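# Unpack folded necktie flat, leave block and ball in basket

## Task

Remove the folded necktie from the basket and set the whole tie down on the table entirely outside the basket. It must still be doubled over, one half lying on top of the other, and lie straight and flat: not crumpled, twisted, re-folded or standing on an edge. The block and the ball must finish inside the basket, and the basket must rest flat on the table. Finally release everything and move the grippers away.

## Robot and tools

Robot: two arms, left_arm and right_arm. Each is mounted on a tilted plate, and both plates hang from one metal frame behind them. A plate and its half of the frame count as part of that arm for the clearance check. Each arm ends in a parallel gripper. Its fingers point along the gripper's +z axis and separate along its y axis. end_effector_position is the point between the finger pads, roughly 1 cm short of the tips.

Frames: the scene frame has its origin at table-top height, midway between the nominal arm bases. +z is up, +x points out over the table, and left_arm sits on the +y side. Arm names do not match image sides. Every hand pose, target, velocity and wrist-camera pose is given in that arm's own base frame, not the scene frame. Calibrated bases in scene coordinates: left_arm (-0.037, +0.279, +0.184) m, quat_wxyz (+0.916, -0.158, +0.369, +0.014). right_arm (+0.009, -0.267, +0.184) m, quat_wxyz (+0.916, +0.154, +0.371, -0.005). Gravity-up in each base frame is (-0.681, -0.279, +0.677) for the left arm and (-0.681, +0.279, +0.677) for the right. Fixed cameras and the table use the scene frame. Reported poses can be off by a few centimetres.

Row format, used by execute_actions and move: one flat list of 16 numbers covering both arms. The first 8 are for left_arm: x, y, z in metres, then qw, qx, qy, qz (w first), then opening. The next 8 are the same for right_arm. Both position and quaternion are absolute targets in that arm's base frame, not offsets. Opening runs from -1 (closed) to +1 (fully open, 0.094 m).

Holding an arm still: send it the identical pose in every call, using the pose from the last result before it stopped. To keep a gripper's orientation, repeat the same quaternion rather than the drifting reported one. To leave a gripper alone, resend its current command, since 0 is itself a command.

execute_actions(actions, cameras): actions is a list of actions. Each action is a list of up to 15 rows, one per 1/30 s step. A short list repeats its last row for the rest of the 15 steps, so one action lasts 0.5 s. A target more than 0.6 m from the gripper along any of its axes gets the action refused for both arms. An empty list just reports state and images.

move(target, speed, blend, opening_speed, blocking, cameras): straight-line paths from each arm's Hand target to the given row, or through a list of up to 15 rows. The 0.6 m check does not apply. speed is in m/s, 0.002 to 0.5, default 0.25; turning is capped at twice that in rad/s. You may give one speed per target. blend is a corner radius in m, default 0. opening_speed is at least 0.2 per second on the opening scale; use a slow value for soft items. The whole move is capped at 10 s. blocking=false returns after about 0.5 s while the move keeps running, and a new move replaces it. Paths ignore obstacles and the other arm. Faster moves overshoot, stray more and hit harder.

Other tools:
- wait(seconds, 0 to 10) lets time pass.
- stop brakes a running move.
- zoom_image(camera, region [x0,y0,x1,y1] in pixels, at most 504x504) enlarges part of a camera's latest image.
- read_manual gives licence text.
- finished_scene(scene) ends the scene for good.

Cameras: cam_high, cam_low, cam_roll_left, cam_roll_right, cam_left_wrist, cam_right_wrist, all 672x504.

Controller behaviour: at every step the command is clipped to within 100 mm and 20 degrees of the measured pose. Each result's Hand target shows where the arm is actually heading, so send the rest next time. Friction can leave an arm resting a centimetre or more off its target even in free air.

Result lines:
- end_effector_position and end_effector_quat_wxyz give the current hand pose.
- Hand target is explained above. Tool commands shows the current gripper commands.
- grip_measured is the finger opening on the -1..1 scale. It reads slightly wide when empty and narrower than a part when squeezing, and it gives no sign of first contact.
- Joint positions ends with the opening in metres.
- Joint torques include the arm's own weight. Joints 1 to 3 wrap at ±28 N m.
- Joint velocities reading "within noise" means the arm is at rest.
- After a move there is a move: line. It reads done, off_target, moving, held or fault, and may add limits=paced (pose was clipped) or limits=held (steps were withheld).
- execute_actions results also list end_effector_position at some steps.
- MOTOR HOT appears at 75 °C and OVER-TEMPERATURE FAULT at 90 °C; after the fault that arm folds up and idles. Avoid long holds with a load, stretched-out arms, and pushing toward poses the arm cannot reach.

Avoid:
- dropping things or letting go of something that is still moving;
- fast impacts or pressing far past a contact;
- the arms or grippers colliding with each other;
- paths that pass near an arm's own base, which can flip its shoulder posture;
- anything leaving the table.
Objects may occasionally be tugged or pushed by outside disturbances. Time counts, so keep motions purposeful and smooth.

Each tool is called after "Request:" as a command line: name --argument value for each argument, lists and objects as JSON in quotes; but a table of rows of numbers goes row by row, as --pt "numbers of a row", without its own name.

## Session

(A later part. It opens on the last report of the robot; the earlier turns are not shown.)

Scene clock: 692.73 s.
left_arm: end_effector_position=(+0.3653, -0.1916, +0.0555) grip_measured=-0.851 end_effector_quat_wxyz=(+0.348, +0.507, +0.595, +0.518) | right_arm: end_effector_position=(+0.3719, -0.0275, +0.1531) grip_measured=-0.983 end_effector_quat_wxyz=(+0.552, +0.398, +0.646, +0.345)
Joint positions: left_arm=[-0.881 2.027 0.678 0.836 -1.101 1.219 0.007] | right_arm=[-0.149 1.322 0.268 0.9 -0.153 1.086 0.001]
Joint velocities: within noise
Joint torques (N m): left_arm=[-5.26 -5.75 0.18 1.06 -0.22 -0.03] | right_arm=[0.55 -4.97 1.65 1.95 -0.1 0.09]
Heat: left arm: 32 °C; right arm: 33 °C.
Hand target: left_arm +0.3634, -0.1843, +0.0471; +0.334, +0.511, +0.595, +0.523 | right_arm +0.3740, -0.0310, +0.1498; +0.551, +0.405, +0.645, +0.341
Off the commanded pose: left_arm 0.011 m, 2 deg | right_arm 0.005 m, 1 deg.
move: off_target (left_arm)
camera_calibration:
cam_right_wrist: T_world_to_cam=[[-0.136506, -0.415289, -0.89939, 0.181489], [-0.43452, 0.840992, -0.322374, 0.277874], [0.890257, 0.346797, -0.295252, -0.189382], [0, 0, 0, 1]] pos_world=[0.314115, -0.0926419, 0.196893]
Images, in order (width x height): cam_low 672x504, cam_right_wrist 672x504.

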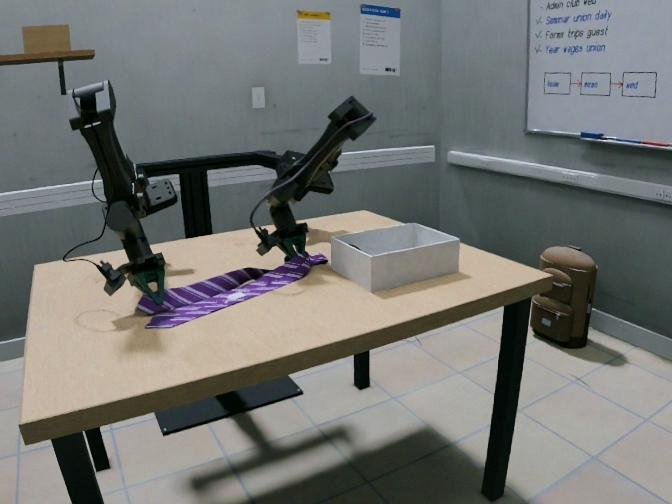

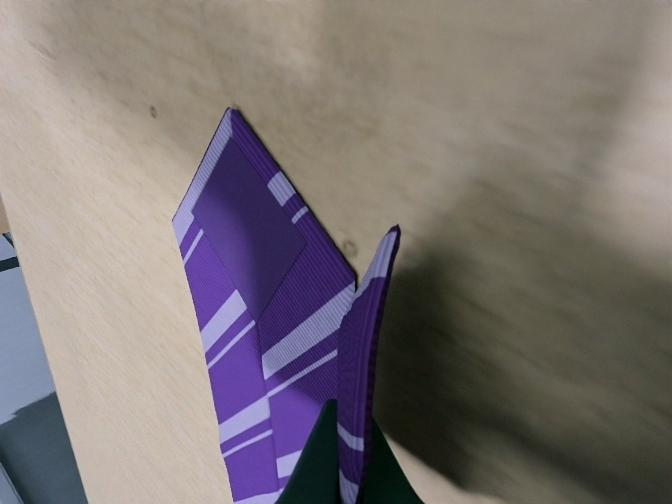

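Request:
zoom_image --camera "cam_low" --region '[80, 220, 380, 340]'

Request:
execute_actions --actions '[]' --cameras '["cam_high"]'

Request:
zoom_image --camera "cam_high" --region '[270, 200, 530, 340]'

Scaled by 1.680 from the camera's 672x504 image, which has a finer 960x720 frame.

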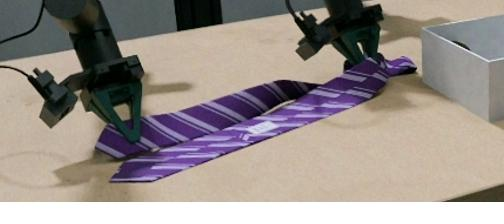

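Scene clock: 700.53 s.
left_arm: end_effector_position=(+0.3653, -0.1916, +0.0555) grip_measured=-0.851 end_effector_quat_wxyz=(+0.348, +0.507, +0.595, +0.518) | right_arm: end_effector_position=(+0.3719, -0.0275, +0.1531) grip_measured=-0.983 end_effector_quat_wxyz=(+0.552, +0.398, +0.646, +0.345)
Joint positions: left_arm=[-0.881 2.027 0.678 0.836 -1.101 1.219 0.007] | right_arm=[-0.149 1.322 0.268 0.9 -0.153 1.086 0.001]
Joint velocities: within noise
Joint torques (N m): left_arm=[-5.24 -5.74 0.17 1.05 -0.23 -0.02] | right_arm=[0.58 -4.98 1.59 1.96 -0.09 0.09]
Heat: left arm: 32 °C; right arm: 33 °C.
Hand target: left_arm +0.3634, -0.1843, +0.0471; +0.334, +0.511, +0.595, +0.523 | right_arm +0.3740, -0.0309, +0.1498; +0.551, +0.405, +0.645, +0.341
Tool commands: left_gripper/opening=-1.0 right_gripper/opening=-1.0
Off the commanded pose: left_arm 0.011 m, 2 deg | right_arm 0.005 m, 1 deg.
Images, in order (width x height): cam_high 672x504.

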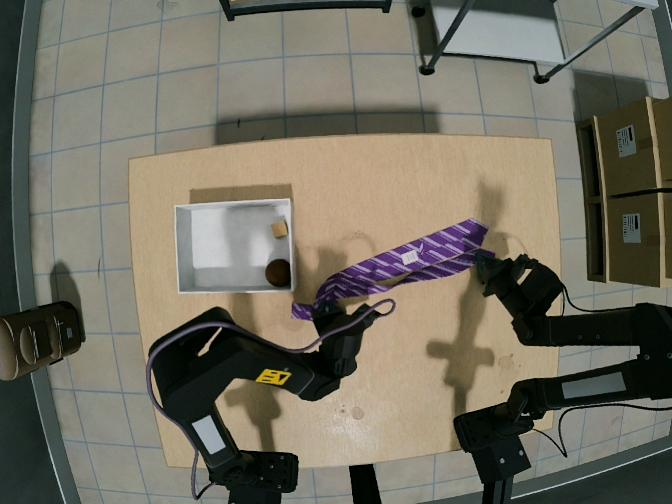

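Scaled by 1.938 from the camera's 672x504 image, which has a finer 960x720 frame.

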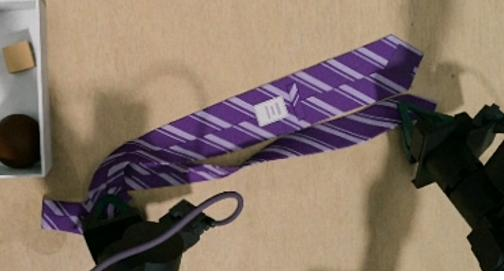

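Request:
move --pt "0.3635 -0.1842 0.0469 0.3337 0.5108 0.5953 0.5234 -1 0.3375 -0.0031 0.1945 0.5506 0.4053 0.6449 0.3407 -1" --pt "0.3635 -0.1842 0.0469 0.3337 0.5108 0.5953 0.5234 -1 0.3688 0.0227 0.2153 0.5415 0.3610 0.6842 0.3292 -1" --pt "0.3635 -0.1842 0.0469 0.3337 0.5108 0.5953 0.5234 -1 0.4112 0.0067 0.1774 0.5415 0.3610 0.6842 0.3292 -1" --blend '[0.01,0.01,0]' --speed 0.1

Request:
zoom_image --camera "cam_high" --region '[270, 200, 530, 340]'

Request:
zoom_image --camera "cam_low" --region '[80, 220, 380, 340]'

Scene clock: 713.17 s.
left_arm: end_effector_position=(+0.3653, -0.1916, +0.0555) grip_measured=-0.851 end_effector_quat_wxyz=(+0.348, +0.507, +0.595, +0.518) | right_arm: end_effector_position=(+0.4070, +0.0082, +0.1794) grip_measured=-0.983 end_effector_quat_wxyz=(+0.541, +0.365, +0.680, +0.334)
Joint positions: left_arm=[-0.881 2.027 0.678 0.836 -1.101 1.219 0.007] | right_arm=[-0.014 1.339 0.47 0.675 -0.073 1.032 0.001]
Joint velocities: within noise
Joint torques (N m): left_arm=[-5.24 -5.74 0.17 1.05 -0.22 -0.03] | right_arm=[1.09 -5.71 3.32 1.9 -0.22 -0.11]
Heat: left arm: 32 °C; right arm: 33 °C.
Hand target: left_arm +0.3634, -0.1843, +0.0471; +0.334, +0.511, +0.595, +0.523 | right_arm +0.4111, +0.0067, +0.1774; +0.541, +0.361, +0.684, +0.329
Off the commanded pose: left_arm 0.011 m, 2 deg | right_arm 0.005 m, 1 deg.
move: off_target (left_arm)
camera_calibration:
cam_left_wrist: T_world_to_cam=[[-0.231936, 0.0505269, -0.971418, 0.148444], [-0.635737, 0.74798, 0.190694, 0.401108], [0.736237, 0.661795, -0.141362, -0.0474844], [0, 0, 0, 1]] pos_world=[0.324388, -0.276096, 0.0609996]
cam_right_wrist: T_world_to_cam=[[-0.140995, -0.480865, -0.865384, 0.220999], [-0.501262, 0.788464, -0.356454, 0.305302], [0.853731, 0.383526, -0.352209, -0.200511], [0, 0, 0, 1]] pos_world=[0.355378, -0.0575476, 0.229453]

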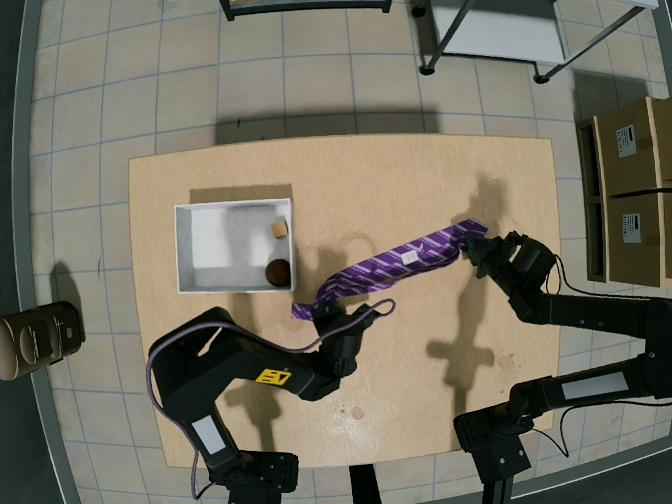

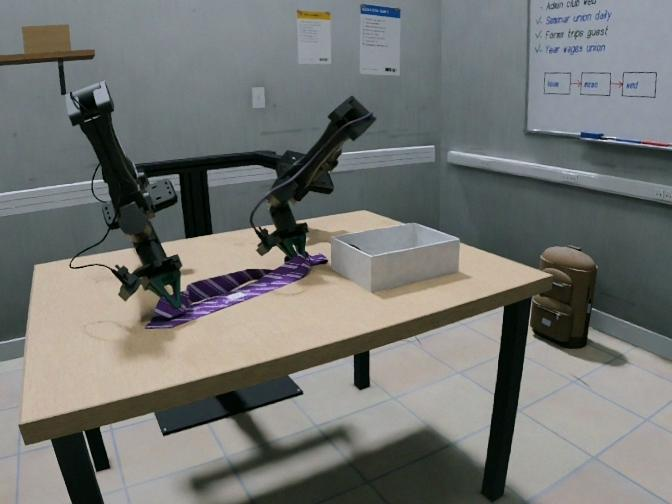

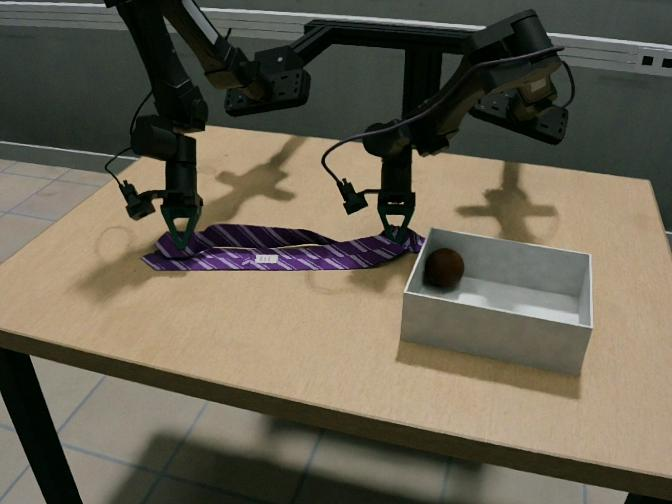

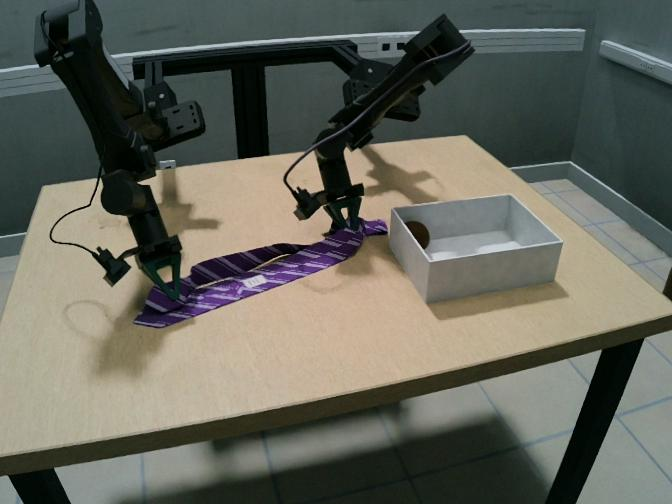

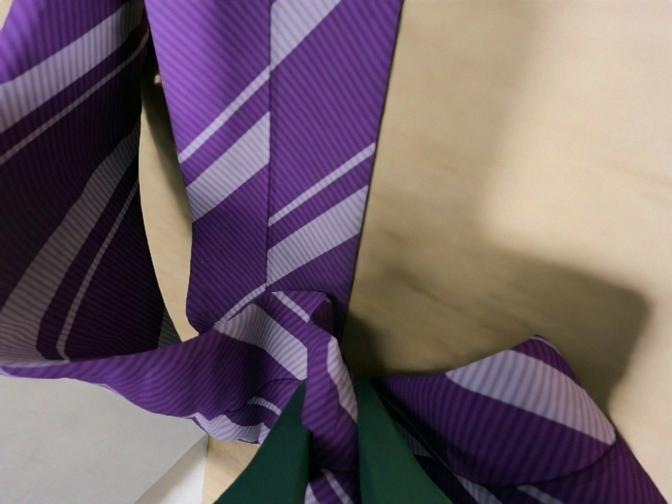

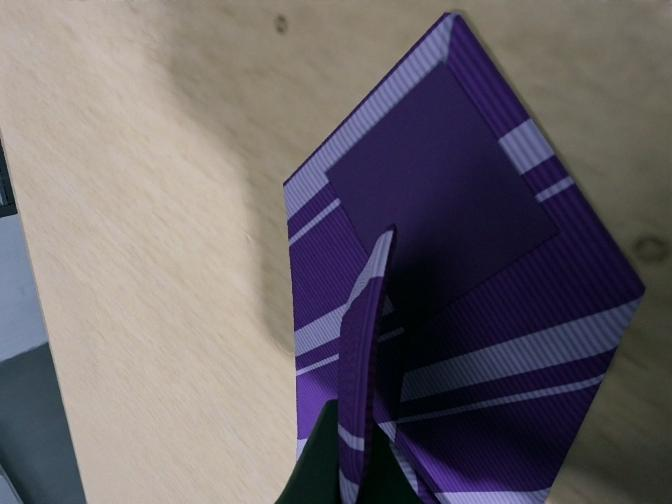

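Scaled by 1.938 from the camera's 672x504 image, which has a finer 960x720 frame.

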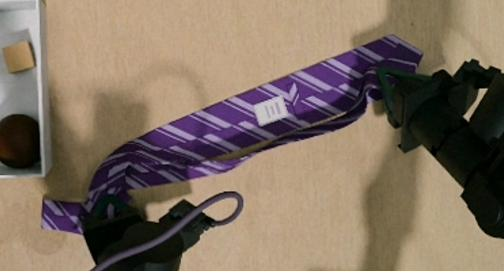

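Scaled by 1.680 from the camera's 672x504 image, which has a finer 960x720 frame.

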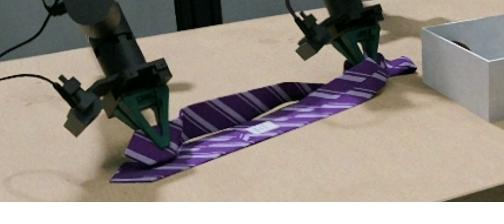

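Request:
move --pt "0.3635 -0.1842 0.0469 0.3337 0.5108 0.5953 0.5234 -1 0.3666 0.0218 0.2356 0.5415 0.3610 0.6842 0.3292 -1" --pt "0.3635 -0.1842 0.0469 0.3337 0.5108 0.5953 0.5234 -1 0.4137 -0.0087 0.1863 0.5415 0.3610 0.6842 0.3292 -1" --blend '[0.01,0]' --speed 0.1 --cameras '["cam_high","cam_low","cam_right_wrist","cam_left_wrist"]'

Request:
zoom_image --camera "cam_high" --region '[270, 200, 530, 340]'

Request:
zoom_image --camera "cam_low" --region '[80, 220, 380, 340]'

Scene clock: 721.23 s.
left_arm: end_effector_position=(+0.3653, -0.1916, +0.0555) grip_measured=-0.851 end_effector_quat_wxyz=(+0.348, +0.507, +0.595, +0.518) | right_arm: end_effector_position=(+0.4111, -0.0072, +0.1909) grip_measured=-0.983 end_effector_quat_wxyz=(+0.542, +0.364, +0.679, +0.335)
Joint positions: left_arm=[-0.881 2.027 0.678 0.836 -1.101 1.219 0.007] | right_arm=[-0.079 1.327 0.512 0.624 -0.137 1.019 0.001]
Joint velocities: within noise
Joint torques (N m): left_arm=[-5.26 -5.74 0.2 1.05 -0.22 -0.02] | right_arm=[0.99 -6.22 2.76 1.95 -0.22 -0.11]
Heat: left arm: 32 °C; right arm: 33 °C.
Hand target: left_arm +0.3634, -0.1843, +0.0471; +0.334, +0.511, +0.595, +0.523 | right_arm +0.4135, -0.0088, +0.1864; +0.542, +0.361, +0.684, +0.329
Off the commanded pose: left_arm 0.011 m, 2 deg | right_arm 0.005 m, 1 deg.
move: off_target (left_arm)
camera_calibration:
cam_left_wrist: T_world_to_cam=[[-0.231936, 0.0505269, -0.971418, 0.148444], [-0.635737, 0.74798, 0.190694, 0.401108], [0.736237, 0.661795, -0.141362, -0.0474844], [0, 0, 0, 1]] pos_world=[0.324388, -0.276096, 0.0609996]
cam_right_wrist: T_world_to_cam=[[-0.136944, -0.481469, -0.865699, 0.222519], [-0.500102, 0.787984, -0.359136, 0.3236], [0.85507, 0.383756, -0.348693, -0.195326], [0, 0, 0, 1]] pos_world=[0.359323, -0.0728983, 0.240741]
Images, in order (width x height): cam_high 672x504, cam_low 672x504, cam_left_wrist 672x504, cam_right_wrist 672x504.

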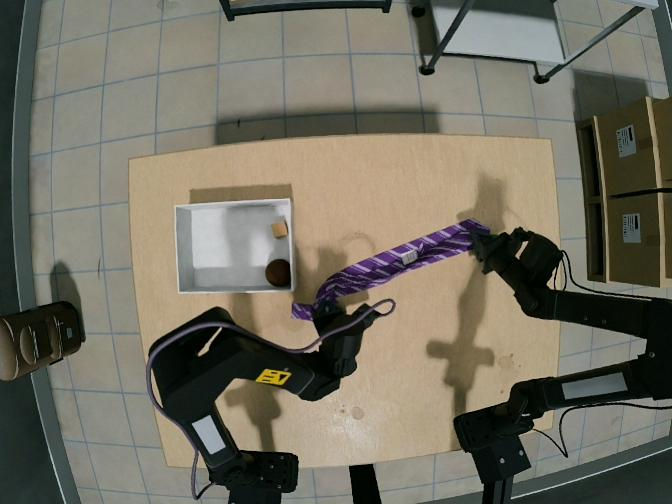

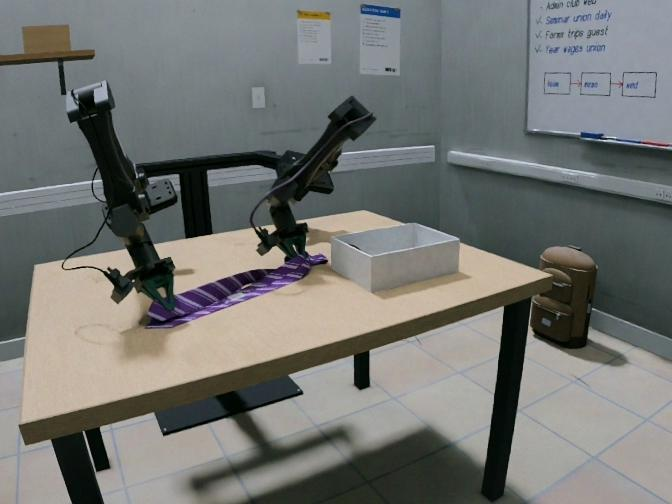

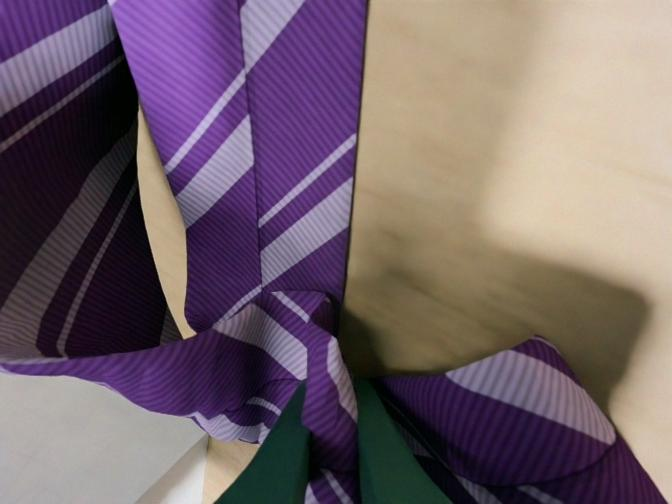

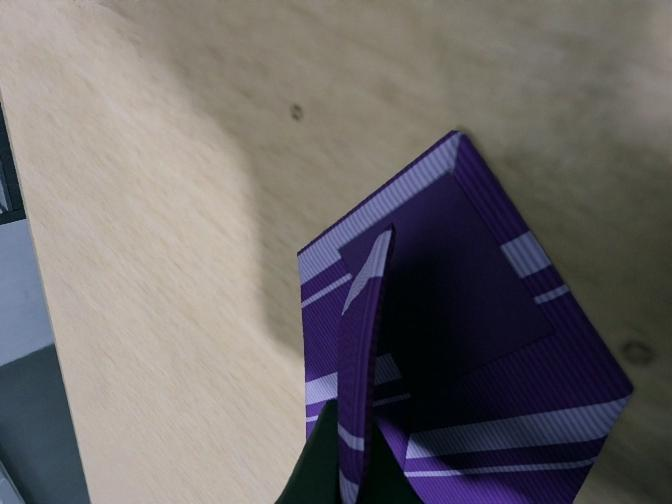

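Scaled by 1.938 from the camera's 672x504 image, which has a finer 960x720 frame.

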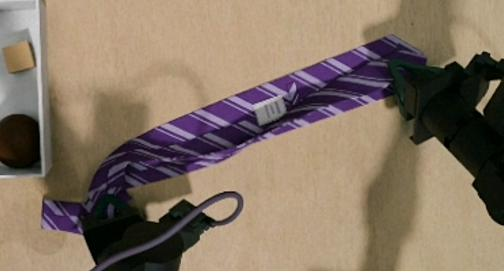

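Scaled by 1.680 from the camera's 672x504 image, which has a finer 960x720 frame.

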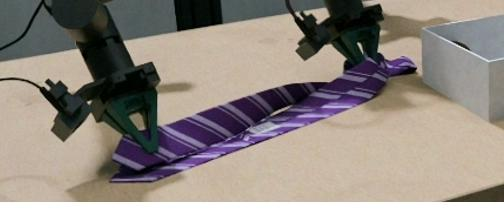

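Request:
move --pt "0.3635 -0.1842 0.0469 0.3337 0.5108 0.5953 0.5234 -1 0.4137 -0.0087 0.1863 0.5415 0.3610 0.6842 0.3292 -0.75" --pt "0.3635 -0.1842 0.0469 0.3337 0.5108 0.5953 0.5234 -1 0.2963 -0.0159 0.2100 0.5415 0.3610 0.6842 0.3292 -0.75" --opening_speed 0.5 --speed 0.1 --cameras '["cam_high","cam_low","cam_right_wrist","cam_left_wrist"]'

Request:
zoom_image --camera "cam_high" --region '[270, 200, 530, 340]'

Request:
zoom_image --camera "cam_low" --region '[80, 220, 380, 340]'

Scene clock: 731.37 s.
left_arm: end_effector_position=(+0.3653, -0.1915, +0.0556) grip_measured=-0.851 end_effector_quat_wxyz=(+0.348, +0.507, +0.595, +0.518) | right_arm: end_effector_position=(+0.3000, -0.0161, +0.2153) grip_measured=-0.752 end_effector_quat_wxyz=(+0.545, +0.363, +0.678, +0.334)
Joint positions: left_arm=[-0.881 2.027 0.678 0.836 -1.101 1.219 0.007] | right_arm=[-0.215 0.631 0.339 0.1 -0.269 0.991 0.012]
Joint velocities: within noise
Joint torques (N m): left_arm=[-5.23 -5.74 0.18 1.05 -0.23 -0.02] | right_arm=[-0.23 -5.79 4.37 1.56 -0.25 -0.12]
Heat: left arm: 32 °C; right arm: 34 °C.
Hand target: left_arm +0.3634, -0.1842, +0.0471; +0.334, +0.511, +0.595, +0.523 | right_arm +0.2966, -0.0159, +0.2101; +0.542, +0.361, +0.684, +0.329
Off the commanded pose: left_arm 0.011 m, 2 deg | right_arm 0.006 m, 1 deg.
move: off_target (left_arm)
camera_calibration:
cam_left_wrist: T_world_to_cam=[[-0.231812, 0.0505657, -0.971445, 0.148431], [-0.636013, 0.747746, 0.190691, 0.401107], [0.736037, 0.662056, -0.141177, -0.0474002], [0, 0, 0, 1]] pos_world=[0.324406, -0.27605, 0.0610134]
cam_right_wrist: T_world_to_cam=[[-0.133555, -0.483434, -0.865133, 0.223013], [-0.496908, 0.787958, -0.363599, 0.283854], [0.857464, 0.381331, -0.345458, -0.0897276], [0, 0, 0, 1]] pos_world=[0.247772, -0.0816373, 0.265148]
Images, in order (width x height): cam_high 672x504, cam_low 672x504, cam_left_wrist 672x504, cam_right_wrist 672x504.

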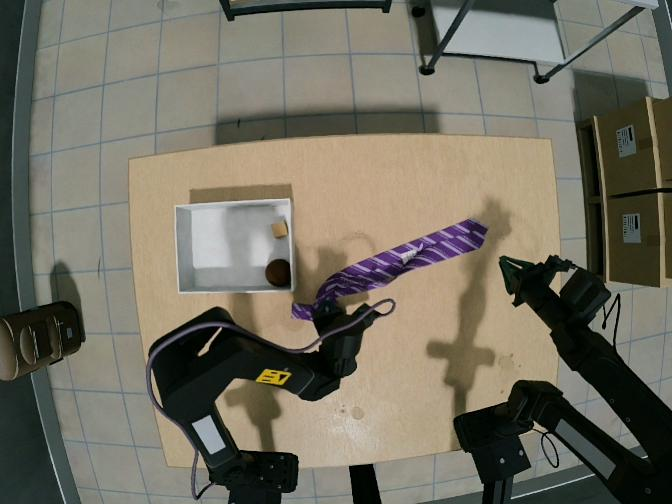

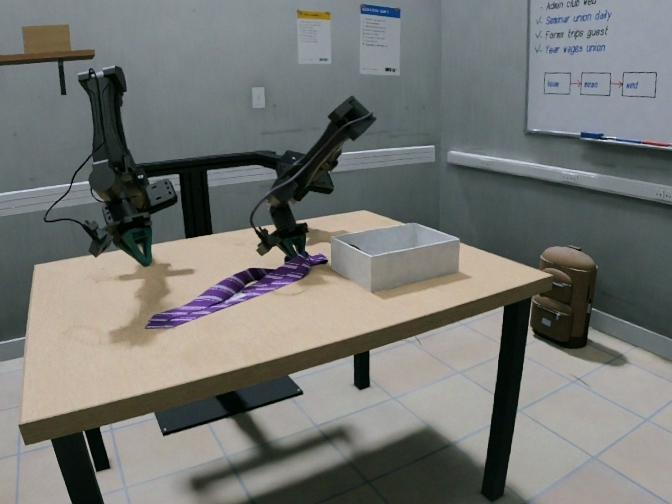

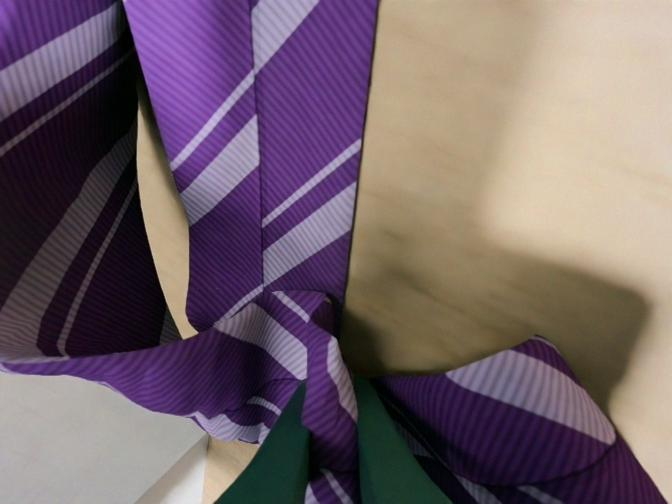

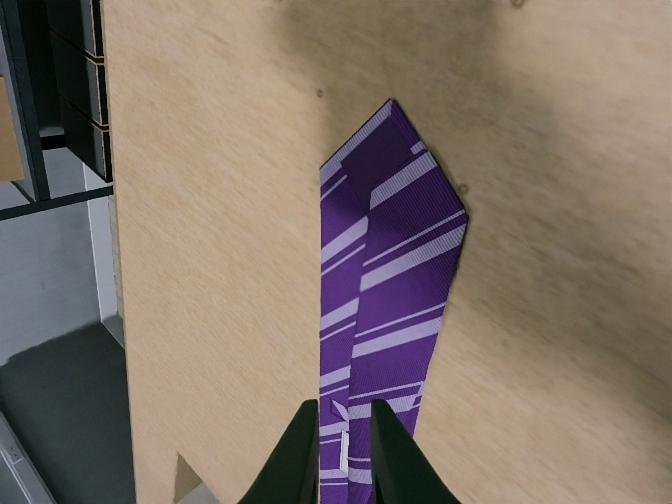

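Scaled by 1.938 from the camera's 672x504 image, which has a finer 960x720 frame.

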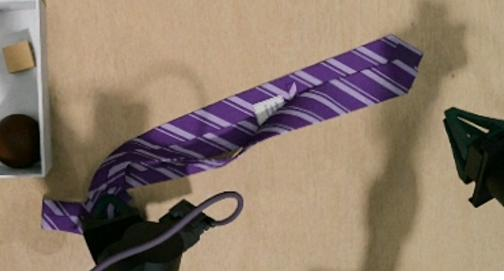

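Scaled by 1.680 from the camera's 672x504 image, which has a finer 960x720 frame.

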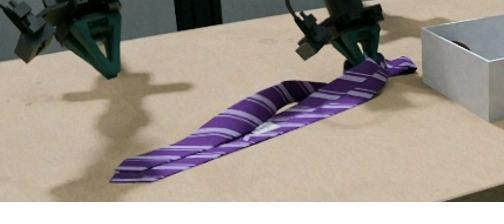

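Request:
move --pt "0.3650 -0.1910 0.0550 0.3337 0.5108 0.5953 0.5234 -0.6 0.2963 -0.0159 0.2100 0.5415 0.3610 0.6842 0.3292 -0.75" --pt "0.2510 -0.2186 0.0749 0.3337 0.5108 0.5953 0.5234 -0.6 0.2963 -0.0159 0.2100 0.5415 0.3610 0.6842 0.3292 -0.75" --opening_speed 0.5 --speed 0.1 --cameras '["cam_high","cam_low","cam_right_wrist","cam_left_wrist"]'

Request:
zoom_image --camera "cam_high" --region '[270, 200, 530, 340]'

Request:
zoom_image --camera "cam_low" --region '[80, 220, 380, 340]'

Scene clock: 740.13 s.
left_arm: end_effector_position=(+0.2539, -0.2107, +0.0746) grip_measured=-0.602 end_effector_quat_wxyz=(+0.328, +0.508, +0.599, +0.525) | right_arm: end_effector_position=(+0.2999, -0.0161, +0.2151) grip_measured=-0.752 end_effector_quat_wxyz=(+0.544, +0.364, +0.678, +0.334)
Joint positions: left_arm=[-1.249 1.883 0.828 -0.46 -1.335 0.201 0.019] | right_arm=[-0.215 0.631 0.339 0.099 -0.269 0.991 0.012]
Joint velocities: within noise
Joint torques (N m): left_arm=[-6.98 -4.49 3.7 0.32 -0.36 -0.07] | right_arm=[-0.31 -5.81 4.31 1.59 -0.25 -0.11]
Heat: left arm: 32 °C; right arm: 33 °C.
Hand target: left_arm +0.2511, -0.2185, +0.0749; +0.334, +0.511, +0.595, +0.523 | right_arm +0.2966, -0.0159, +0.2100; +0.542, +0.361, +0.684, +0.329
Off the commanded pose: left_arm 0.008 m, 1 deg | right_arm 0.006 m, 1 deg.
move: done
camera_calibration:
cam_left_wrist: T_world_to_cam=[[-0.251753, 0.0674024, -0.965442, 0.15024], [-0.652721, 0.724708, 0.220802, 0.338162], [0.714546, 0.685751, -0.138453, 0.0602175], [0, 0, 0, 1]] pos_world=[0.21552, -0.296489, 0.0787185]
cam_right_wrist: T_world_to_cam=[[-0.134328, -0.483211, -0.865138, 0.223048], [-0.497604, 0.787887, -0.362802, 0.283703], [0.85694, 0.381761, -0.346283, -0.0894618], [0, 0, 0, 1]] pos_world=[0.247797, -0.0815934, 0.264916]
Images, in order (width x height): cam_high 672x504, cam_low 672x504, cam_left_wrist 672x504, cam_right_wrist 672x504.

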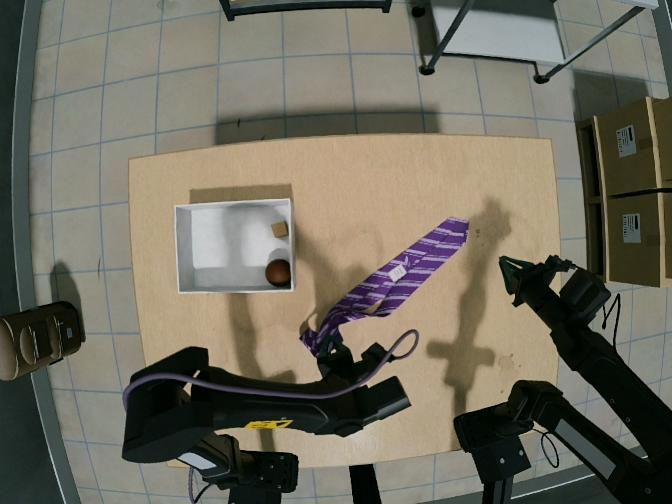

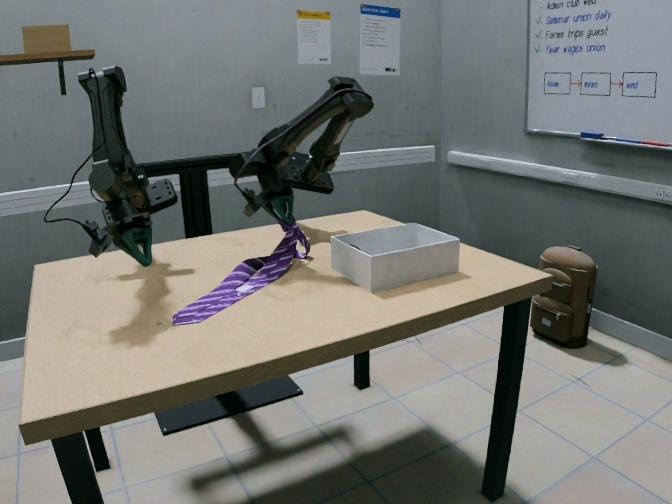

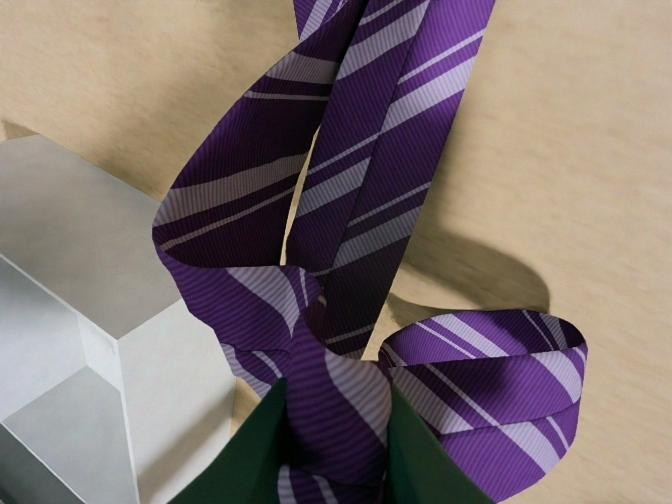

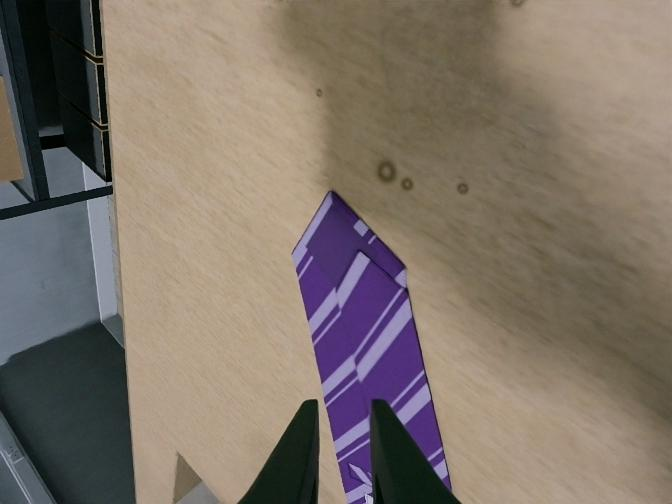

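Scaled by 1.938 from the camera's 672x504 image, which has a finer 960x720 frame.

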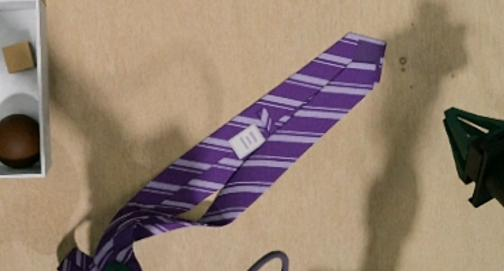

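Scaled by 1.680 from the camera's 672x504 image, which has a finer 960x720 frame.

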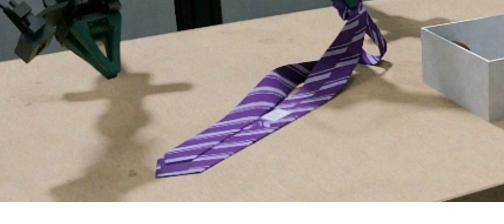

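Request:
move --target '[0.3462,-0.1897,0.0421,0.3337,0.5108,0.5953,0.5234,-0.6,0.2963,-0.0159,0.2100,0.5415,0.3610,0.6842,0.3292,-0.75]' --speed 0.1 --cameras '["cam_high","cam_low","cam_roll_left","cam_left_wrist"]'

Request:
zoom_image --camera "cam_high" --region '[270, 200, 530, 340]'

Request:
zoom_image --camera "cam_low" --region '[80, 220, 380, 340]'

Scene clock: 749.83 s.
left_arm: end_effector_position=(+0.3473, -0.1914, +0.0497) grip_measured=-0.602 end_effector_quat_wxyz=(+0.339, +0.503, +0.598, +0.525) | right_arm: end_effector_position=(+0.2999, -0.0161, +0.2150) grip_measured=-0.752 end_effector_quat_wxyz=(+0.544, +0.364, +0.678, +0.334)
Joint positions: left_arm=[-0.933 2.024 0.659 0.77 -1.167 1.14 0.019] | right_arm=[-0.215 0.631 0.339 0.099 -0.269 0.991 0.012]
Joint velocities: within noise
Joint torques (N m): left_arm=[-5.56 -5.5 0.38 1.1 -0.06 0.03] | right_arm=[-0.29 -5.76 4.4 1.58 -0.27 -0.12]
Heat: left arm: 32 °C; right arm: 33 °C.
Hand target: left_arm +0.3460, -0.1897, +0.0422; +0.333, +0.511, +0.595, +0.523 | right_arm +0.2966, -0.0159, +0.2100; +0.542, +0.361, +0.684, +0.329
Off the commanded pose: left_arm 0.008 m, 1 deg | right_arm 0.006 m, 1 deg.
move: done
camera_calibration:
cam_left_wrist: T_world_to_cam=[[-0.233931, 0.0565638, -0.970606, 0.140434], [-0.652201, 0.73124, 0.199805, 0.392679], [0.721048, 0.679771, -0.134169, -0.0268094], [0, 0, 0, 1]] pos_world=[0.308289, -0.276862, 0.0542497]
Images, in order (width x height): cam_high 672x504, cam_low 672x504, cam_roll_left 672x504, cam_left_wrist 672x504.

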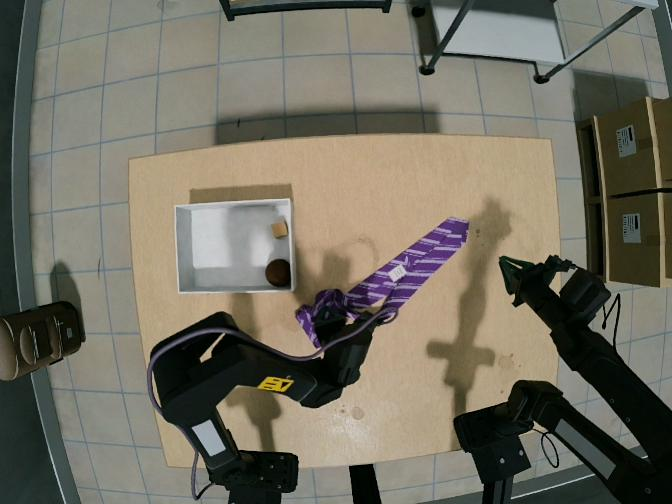

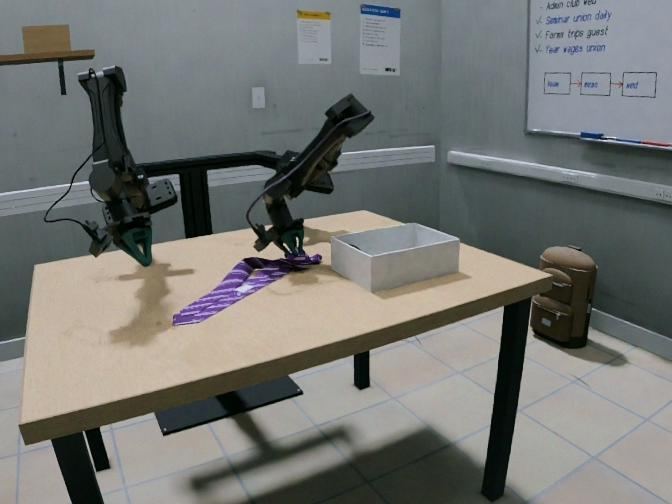

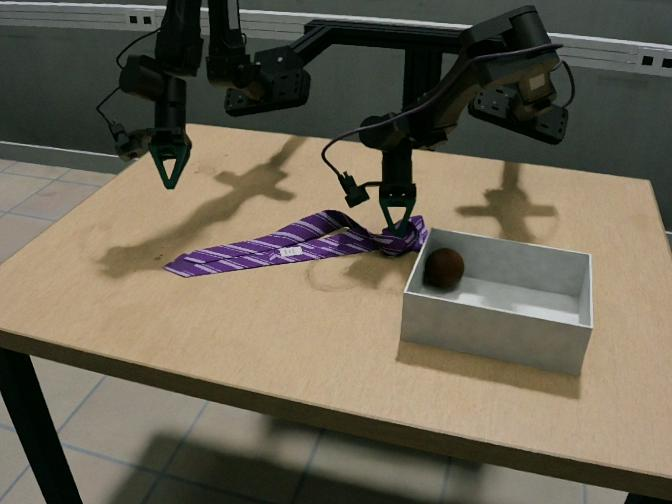

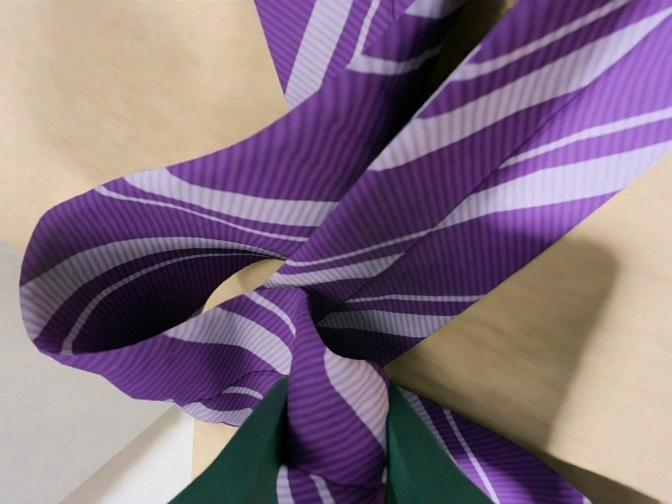

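Scaled by 1.938 from the camera's 672x504 image, which has a finer 960x720 frame.

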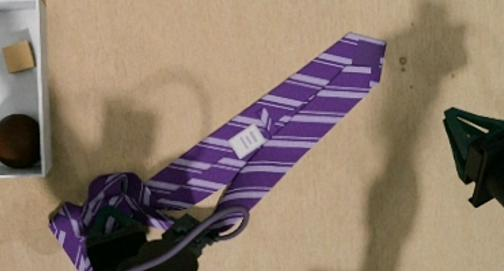

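Scaled by 1.680 from the camera's 672x504 image, which has a finer 960x720 frame.

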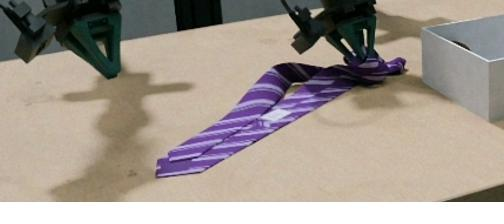

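Request:
move --pt "0.3462 -0.1897 0.0421 0.3337 0.5108 0.5953 0.5234 -0.1 0.2963 -0.0159 0.2100 0.5415 0.3610 0.6842 0.3292 -0.75" --pt "0.2510 -0.2186 0.0749 0.3337 0.5108 0.5953 0.5234 -0.1 0.2963 -0.0159 0.2100 0.5415 0.3610 0.6842 0.3292 -0.75" --opening_speed 0.5 --speed 0.1 --cameras '["cam_high","cam_low","cam_roll_left","cam_left_wrist"]'

Request:
zoom_image --camera "cam_high" --region '[270, 200, 530, 340]'

Request:
zoom_image --camera "cam_low" --region '[80, 220, 380, 340]'

Scene clock: 756.47 s.
left_arm: end_effector_position=(+0.2539, -0.2106, +0.0750) grip_measured=-0.102 end_effector_quat_wxyz=(+0.329, +0.508, +0.598, +0.526) | right_arm: end_effector_position=(+0.2999, -0.0161, +0.2150) grip_measured=-0.752 end_effector_quat_wxyz=(+0.544, +0.364, +0.678, +0.334)
Joint positions: left_arm=[-1.25 1.883 0.828 -0.462 -1.338 0.2 0.042] | right_arm=[-0.215 0.631 0.339 0.099 -0.269 0.991 0.012]
Joint velocities: within noise
Joint torques (N m): left_arm=[-6.95 -4.48 3.71 0.31 -0.34 -0.13] | right_arm=[-0.24 -5.75 4.38 1.6 -0.26 -0.12]
Heat: left arm: 32 °C; right arm: 32 °C.
Hand target: left_arm +0.2510, -0.2184, +0.0749; +0.334, +0.511, +0.595, +0.523 | right_arm +0.2966, -0.0159, +0.2100; +0.542, +0.361, +0.684, +0.329
Off the commanded pose: left_arm 0.009 m, 1 deg | right_arm 0.006 m, 1 deg.
move: done
camera_calibration:
cam_left_wrist: T_world_to_cam=[[-0.249656, 0.0693093, -0.965851, 0.15056], [-0.653091, 0.724377, 0.220794, 0.337973], [0.714944, 0.685911, -0.13558, 0.0599393], [0, 0, 0, 1]] pos_world=[0.215462, -0.296368, 0.0789227]
Images, in order (width x height): cam_high 672x504, cam_low 672x504, cam_roll_left 672x504, cam_left_wrist 672x504.

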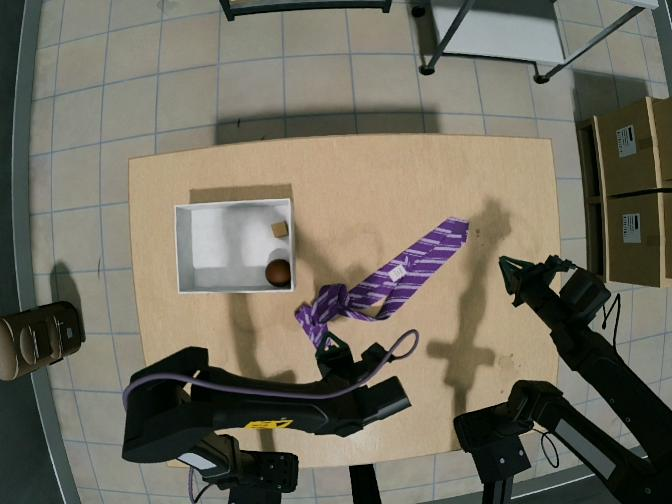

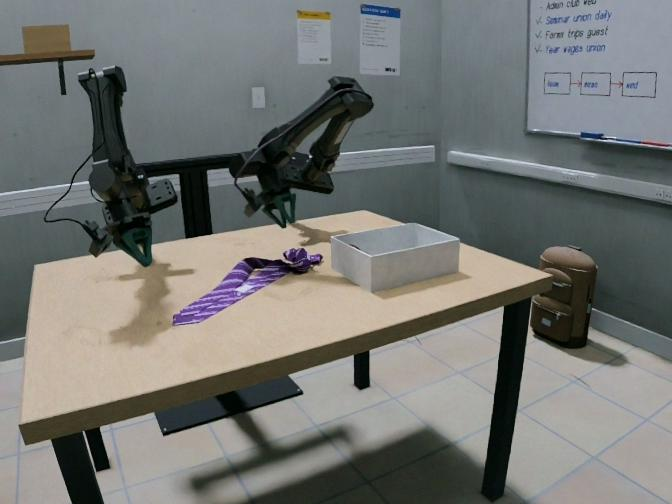

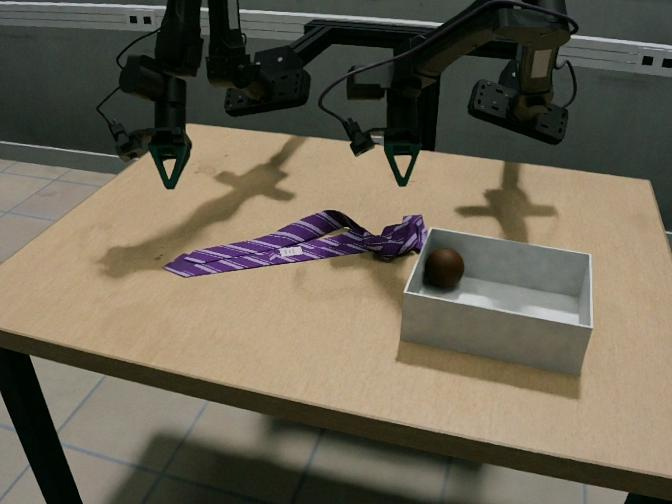

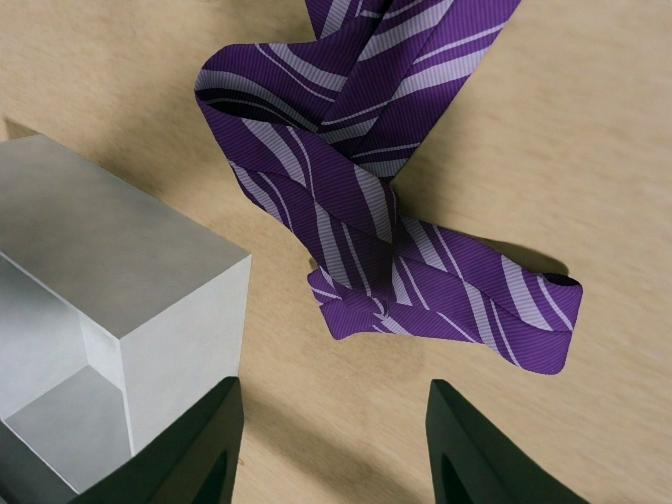

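Scaled by 1.938 from the camera's 672x504 image, which has a finer 960x720 frame.

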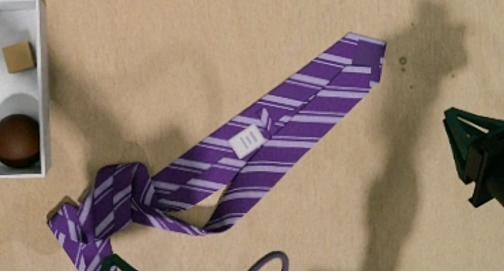

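Scaled by 1.680 from the camera's 672x504 image, which has a finer 960x720 frame.

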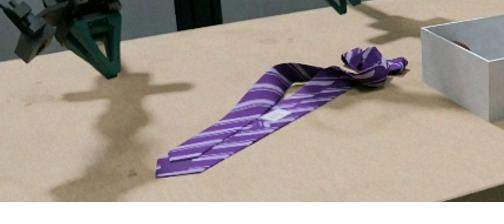

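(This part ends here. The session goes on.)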